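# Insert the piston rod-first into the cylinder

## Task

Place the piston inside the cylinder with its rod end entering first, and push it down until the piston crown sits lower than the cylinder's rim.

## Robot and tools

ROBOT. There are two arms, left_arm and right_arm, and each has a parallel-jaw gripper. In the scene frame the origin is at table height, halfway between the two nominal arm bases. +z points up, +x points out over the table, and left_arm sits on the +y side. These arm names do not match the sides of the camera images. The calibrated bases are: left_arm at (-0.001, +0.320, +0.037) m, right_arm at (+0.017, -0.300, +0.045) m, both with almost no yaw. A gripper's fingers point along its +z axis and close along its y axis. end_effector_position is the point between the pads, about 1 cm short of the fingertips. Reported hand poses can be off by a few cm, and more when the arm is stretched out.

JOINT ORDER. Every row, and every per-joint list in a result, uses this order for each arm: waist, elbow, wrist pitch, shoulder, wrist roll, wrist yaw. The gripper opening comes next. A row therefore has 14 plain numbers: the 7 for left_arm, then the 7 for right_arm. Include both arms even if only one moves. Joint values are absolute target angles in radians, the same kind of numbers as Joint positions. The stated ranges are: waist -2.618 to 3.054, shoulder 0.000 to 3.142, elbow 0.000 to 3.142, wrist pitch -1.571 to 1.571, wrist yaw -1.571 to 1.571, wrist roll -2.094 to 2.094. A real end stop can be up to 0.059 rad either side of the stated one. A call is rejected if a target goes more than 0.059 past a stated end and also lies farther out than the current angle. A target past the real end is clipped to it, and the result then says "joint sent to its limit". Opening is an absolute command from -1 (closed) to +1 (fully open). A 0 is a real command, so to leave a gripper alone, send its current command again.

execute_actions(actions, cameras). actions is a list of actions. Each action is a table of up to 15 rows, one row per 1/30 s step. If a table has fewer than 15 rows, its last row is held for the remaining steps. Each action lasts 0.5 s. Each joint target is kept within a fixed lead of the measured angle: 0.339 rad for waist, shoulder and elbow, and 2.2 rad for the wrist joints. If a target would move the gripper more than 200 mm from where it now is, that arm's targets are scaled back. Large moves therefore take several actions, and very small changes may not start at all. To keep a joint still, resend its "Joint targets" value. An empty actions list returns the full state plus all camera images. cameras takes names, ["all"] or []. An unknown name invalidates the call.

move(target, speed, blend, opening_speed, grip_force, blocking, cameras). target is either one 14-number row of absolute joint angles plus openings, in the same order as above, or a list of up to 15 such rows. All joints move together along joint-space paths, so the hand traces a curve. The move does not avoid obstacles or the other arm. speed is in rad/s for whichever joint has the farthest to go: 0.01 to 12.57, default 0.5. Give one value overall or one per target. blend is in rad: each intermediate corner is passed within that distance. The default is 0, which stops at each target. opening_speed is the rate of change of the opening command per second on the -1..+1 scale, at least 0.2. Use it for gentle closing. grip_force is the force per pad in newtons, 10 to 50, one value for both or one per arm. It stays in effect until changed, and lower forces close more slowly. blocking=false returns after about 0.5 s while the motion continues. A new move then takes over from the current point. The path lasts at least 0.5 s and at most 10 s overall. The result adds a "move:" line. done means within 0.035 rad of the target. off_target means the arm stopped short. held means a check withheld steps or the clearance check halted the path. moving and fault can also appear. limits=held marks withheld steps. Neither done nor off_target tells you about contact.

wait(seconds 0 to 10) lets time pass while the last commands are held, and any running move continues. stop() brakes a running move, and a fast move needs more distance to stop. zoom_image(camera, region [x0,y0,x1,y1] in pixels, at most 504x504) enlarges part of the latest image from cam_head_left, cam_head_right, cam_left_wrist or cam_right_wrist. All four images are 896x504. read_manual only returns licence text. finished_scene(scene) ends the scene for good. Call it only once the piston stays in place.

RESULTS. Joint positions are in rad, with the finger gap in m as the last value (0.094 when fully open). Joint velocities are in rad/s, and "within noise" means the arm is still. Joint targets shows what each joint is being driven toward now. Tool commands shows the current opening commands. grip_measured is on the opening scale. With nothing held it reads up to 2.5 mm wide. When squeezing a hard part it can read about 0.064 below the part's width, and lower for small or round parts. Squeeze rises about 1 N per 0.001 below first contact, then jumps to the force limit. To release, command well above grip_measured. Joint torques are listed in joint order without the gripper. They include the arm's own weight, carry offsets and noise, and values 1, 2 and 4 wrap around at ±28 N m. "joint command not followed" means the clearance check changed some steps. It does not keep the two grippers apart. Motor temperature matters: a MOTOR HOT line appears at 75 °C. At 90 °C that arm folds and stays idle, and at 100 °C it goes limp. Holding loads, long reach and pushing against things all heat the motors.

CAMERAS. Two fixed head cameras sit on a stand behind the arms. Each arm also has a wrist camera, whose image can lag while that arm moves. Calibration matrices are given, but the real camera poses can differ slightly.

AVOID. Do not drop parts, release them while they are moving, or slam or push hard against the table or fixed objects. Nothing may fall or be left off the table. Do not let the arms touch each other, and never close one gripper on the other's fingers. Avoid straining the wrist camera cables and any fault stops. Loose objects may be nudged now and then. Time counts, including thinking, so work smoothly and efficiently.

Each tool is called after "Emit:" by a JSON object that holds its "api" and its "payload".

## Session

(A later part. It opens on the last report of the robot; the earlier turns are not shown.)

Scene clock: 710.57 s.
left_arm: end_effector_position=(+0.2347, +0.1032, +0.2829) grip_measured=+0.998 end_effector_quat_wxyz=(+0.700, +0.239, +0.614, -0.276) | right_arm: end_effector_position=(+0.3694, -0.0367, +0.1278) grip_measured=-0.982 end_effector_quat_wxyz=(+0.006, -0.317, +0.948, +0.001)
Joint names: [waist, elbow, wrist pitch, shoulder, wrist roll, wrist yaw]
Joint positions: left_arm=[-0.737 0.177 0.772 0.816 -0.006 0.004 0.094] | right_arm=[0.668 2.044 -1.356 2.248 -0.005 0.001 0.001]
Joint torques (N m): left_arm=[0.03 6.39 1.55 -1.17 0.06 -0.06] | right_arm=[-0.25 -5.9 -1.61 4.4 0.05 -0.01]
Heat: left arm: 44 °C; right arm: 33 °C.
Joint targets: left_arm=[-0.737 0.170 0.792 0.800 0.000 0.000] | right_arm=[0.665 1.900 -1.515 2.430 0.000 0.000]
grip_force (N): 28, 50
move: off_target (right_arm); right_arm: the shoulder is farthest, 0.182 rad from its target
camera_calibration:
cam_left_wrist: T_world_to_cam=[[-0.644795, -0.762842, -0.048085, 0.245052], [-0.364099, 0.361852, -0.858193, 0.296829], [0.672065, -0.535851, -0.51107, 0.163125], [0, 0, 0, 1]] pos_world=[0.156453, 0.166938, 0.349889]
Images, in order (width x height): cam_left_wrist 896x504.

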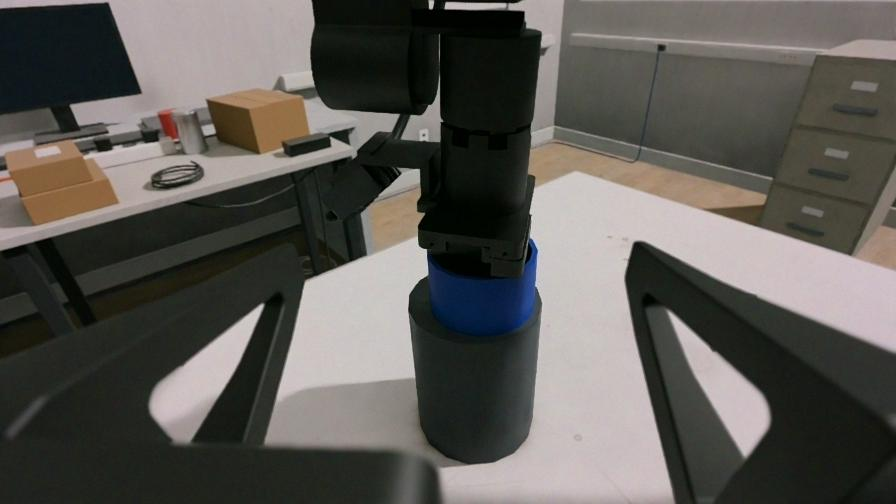

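Emit:
{"api": "move", "payload": {"target": [[-0.737,0.17,0.792,0.80,0,0,1.0,0.668,2.05,-1.37,2.235,0.0,0.0,-1.0],[-0.737,0.17,0.792,0.80,0,0,1.0,0.667,2.20,-1.43,2.16,0.0,0.0,-1.0],[-0.737,0.17,0.792,0.80,0,0,1.0,0.665,2.335,-1.545,2.205,0.0,0.0,-1.0]], "speed": [0.3, 0.2, 0.3], "blend": [0.02, 0.02, 0], "cameras": ["cam_left_wrist","cam_right_wrist"]}}

Emit:
{"api": "zoom_image", "payload": {"camera": "cam_left_wrist", "region": [380, 180, 570, 360]}}

Emit:
{"api": "zoom_image", "payload": {"camera": "cam_right_wrist", "region": [300, 0, 620, 330]}}

Scene clock: 714.47 s.
left_arm: end_effector_position=(+0.2347, +0.1032, +0.2829) grip_measured=+0.998 end_effector_quat_wxyz=(+0.700, +0.239, +0.614, -0.276) | right_arm: end_effector_position=(+0.3750, -0.0325, +0.2114) grip_measured=-0.982 end_effector_quat_wxyz=(+0.062, -0.316, +0.946, +0.020)
Joint names: [waist, elbow, wrist pitch, shoulder, wrist roll, wrist yaw]
Joint positions: left_arm=[-0.737 0.177 0.772 0.816 -0.006 0.004 0.094] | right_arm=[0.668 2.307 -1.54 2.208 -0.005 0.001 0.001]
Joint torques (N m): left_arm=[0.03 6.39 1.55 -1.2 0.06 -0.07] | right_arm=[-0.28 7.16 0.38 -11.85 0.06 -0.02]
Heat: left arm: 44 °C; right arm: 33 °C.
Joint targets: left_arm=[-0.737 0.170 0.792 0.800 0.000 0.000] | right_arm=[0.665 2.335 -1.545 2.205 0.000 0.000]
grip_force (N): 28, 50
move: done
camera_calibration:
cam_left_wrist: T_world_to_cam=[[-0.644795, -0.762842, -0.048085, 0.245052], [-0.364099, 0.361852, -0.858193, 0.296829], [0.672065, -0.535851, -0.51107, 0.163125], [0, 0, 0, 1]] pos_world=[0.156453, 0.166938, 0.349889]
cam_right_wrist: T_world_to_cam=[[0.572733, -0.818889, -0.0373851, -0.233679], [-0.689813, -0.506092, 0.517716, 0.14069], [-0.442872, -0.270724, -0.854736, 0.461718], [0, 0, 0, 1]] pos_world=[0.435367, 0.00484281, 0.313073]
Images, in order (width x height): cam_left_wrist 896x504, cam_right_wrist 896x504.

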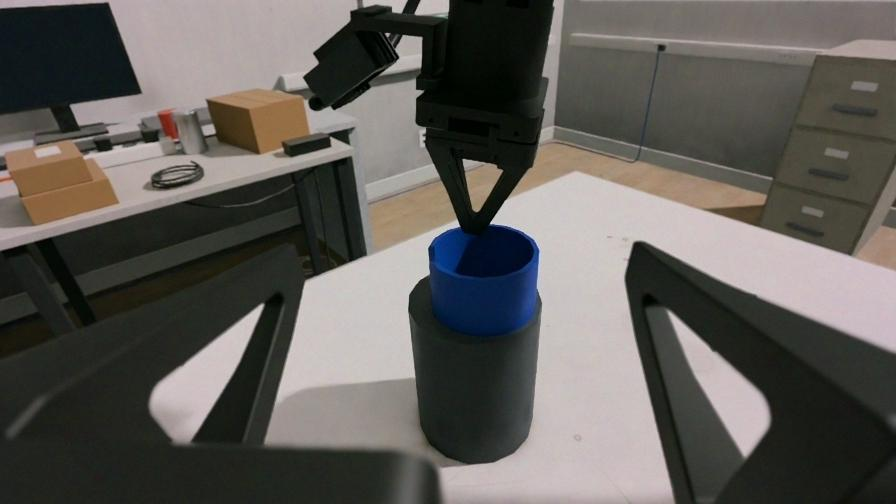

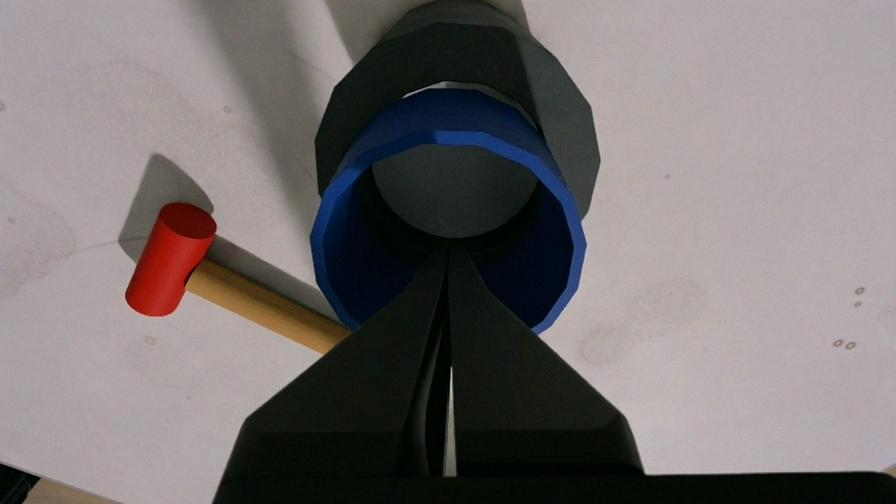

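Scaled by 2.653 from the camera's 896x504 image, which has a finer 1280x720 frame.

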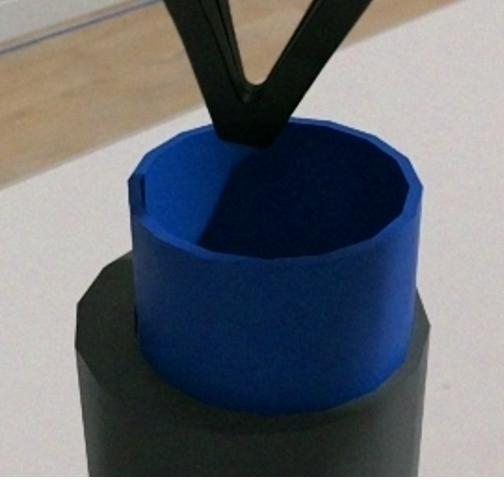

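Scaled by 1.527 from the camera's 896x504 image, which has a finer 1280x720 frame.

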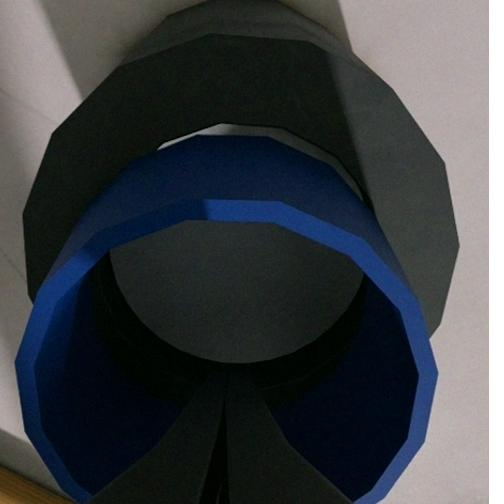

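Emit:
{"api": "move", "payload": {"target": [-0.737,0.17,0.792,0.80,0,0,1.0,0.667,1.50,-0.80,1.70,0.0,0.0,-1.0], "speed": 0.5, "cameras": ["cam_right_wrist","cam_head_left","cam_head_right"]}}

Emit:
{"api": "zoom_image", "payload": {"camera": "cam_right_wrist", "region": [270, 60, 620, 410]}}

Scene clock: 718.27 s.
left_arm: end_effector_position=(+0.2347, +0.1032, +0.2829) grip_measured=+0.998 end_effector_quat_wxyz=(+0.700, +0.239, +0.614, -0.276) | right_arm: end_effector_position=(+0.3715, -0.0351, +0.2132) grip_measured=-0.982 end_effector_quat_wxyz=(+0.251, -0.306, +0.915, +0.082)
Joint names: [waist, elbow, wrist pitch, shoulder, wrist roll, wrist yaw]
Joint positions: left_arm=[-0.737 0.177 0.772 0.816 -0.006 0.004 0.094] | right_arm=[0.668 1.514 -0.815 1.734 -0.005 0.001 0.001]
Joint torques (N m): left_arm=[0.03 6.38 1.55 -1.18 0.06 -0.06] | right_arm=[0.02 4.89 1.35 -11.79 0.07 -0.03]
Heat: left arm: 44 °C; right arm: 33 °C.
Joint targets: left_arm=[-0.737 0.170 0.792 0.800 0.000 0.000] | right_arm=[0.667 1.500 -0.800 1.700 0.000 0.000]
grip_force (N): 28, 50
move: done
camera_calibration:
cam_right_wrist: T_world_to_cam=[[0.586496, -0.808634, -0.0461917, -0.236669], [-0.797787, -0.586594, 0.139442, 0.253902], [-0.139853, -0.0449309, -0.989152, 0.385046], [0, 0, 0, 1]] pos_world=[0.395215, -0.0251415, 0.334532]
Images, in order (width x height): cam_head_left 896x504, cam_head_right 896x504, cam_right_wrist 896x504.

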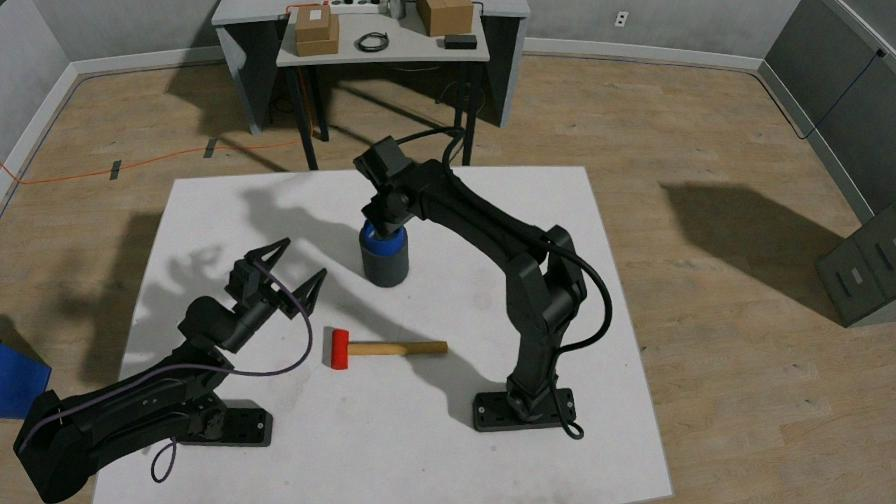

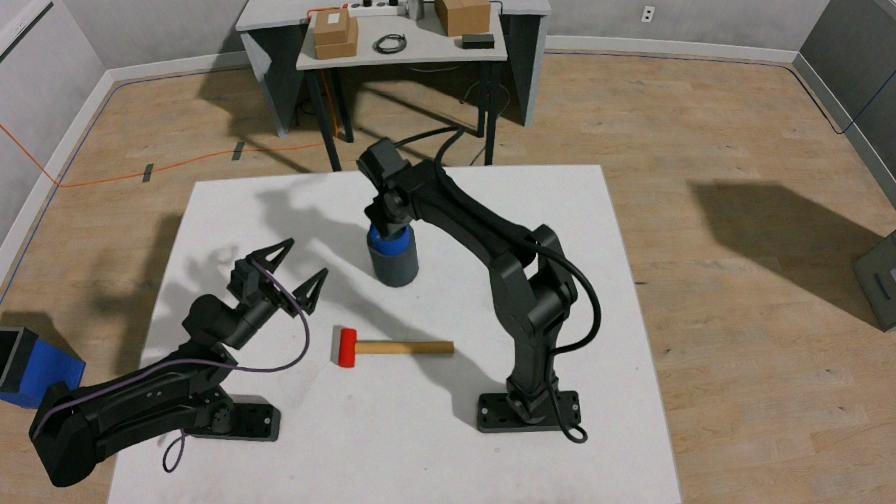

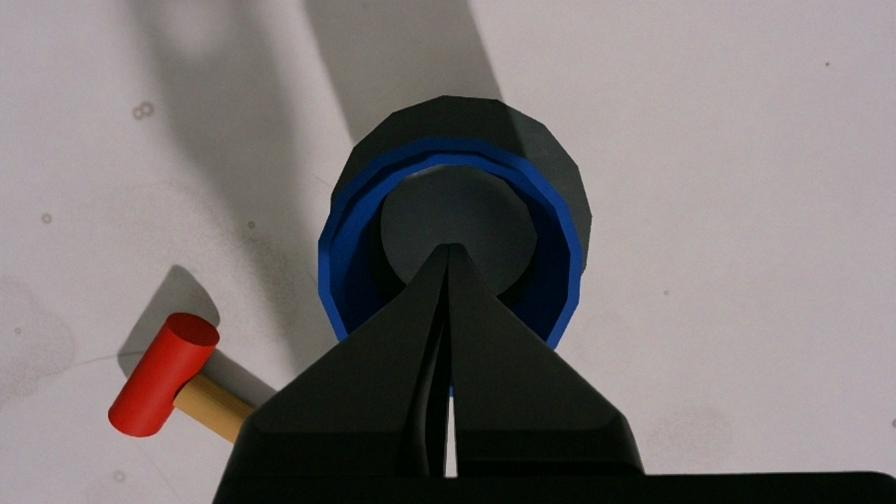

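Scaled by 1.440 from the camera's 896x504 image, which has a finer 1280x720 frame.

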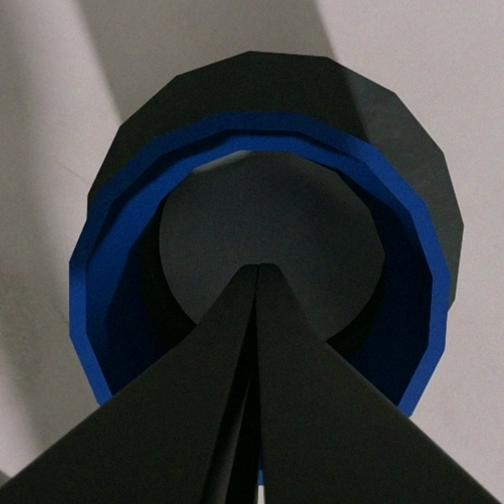

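Emit:
{"api": "finished_scene", "payload": {"scene": 1}}

The scene is finished: the task was done.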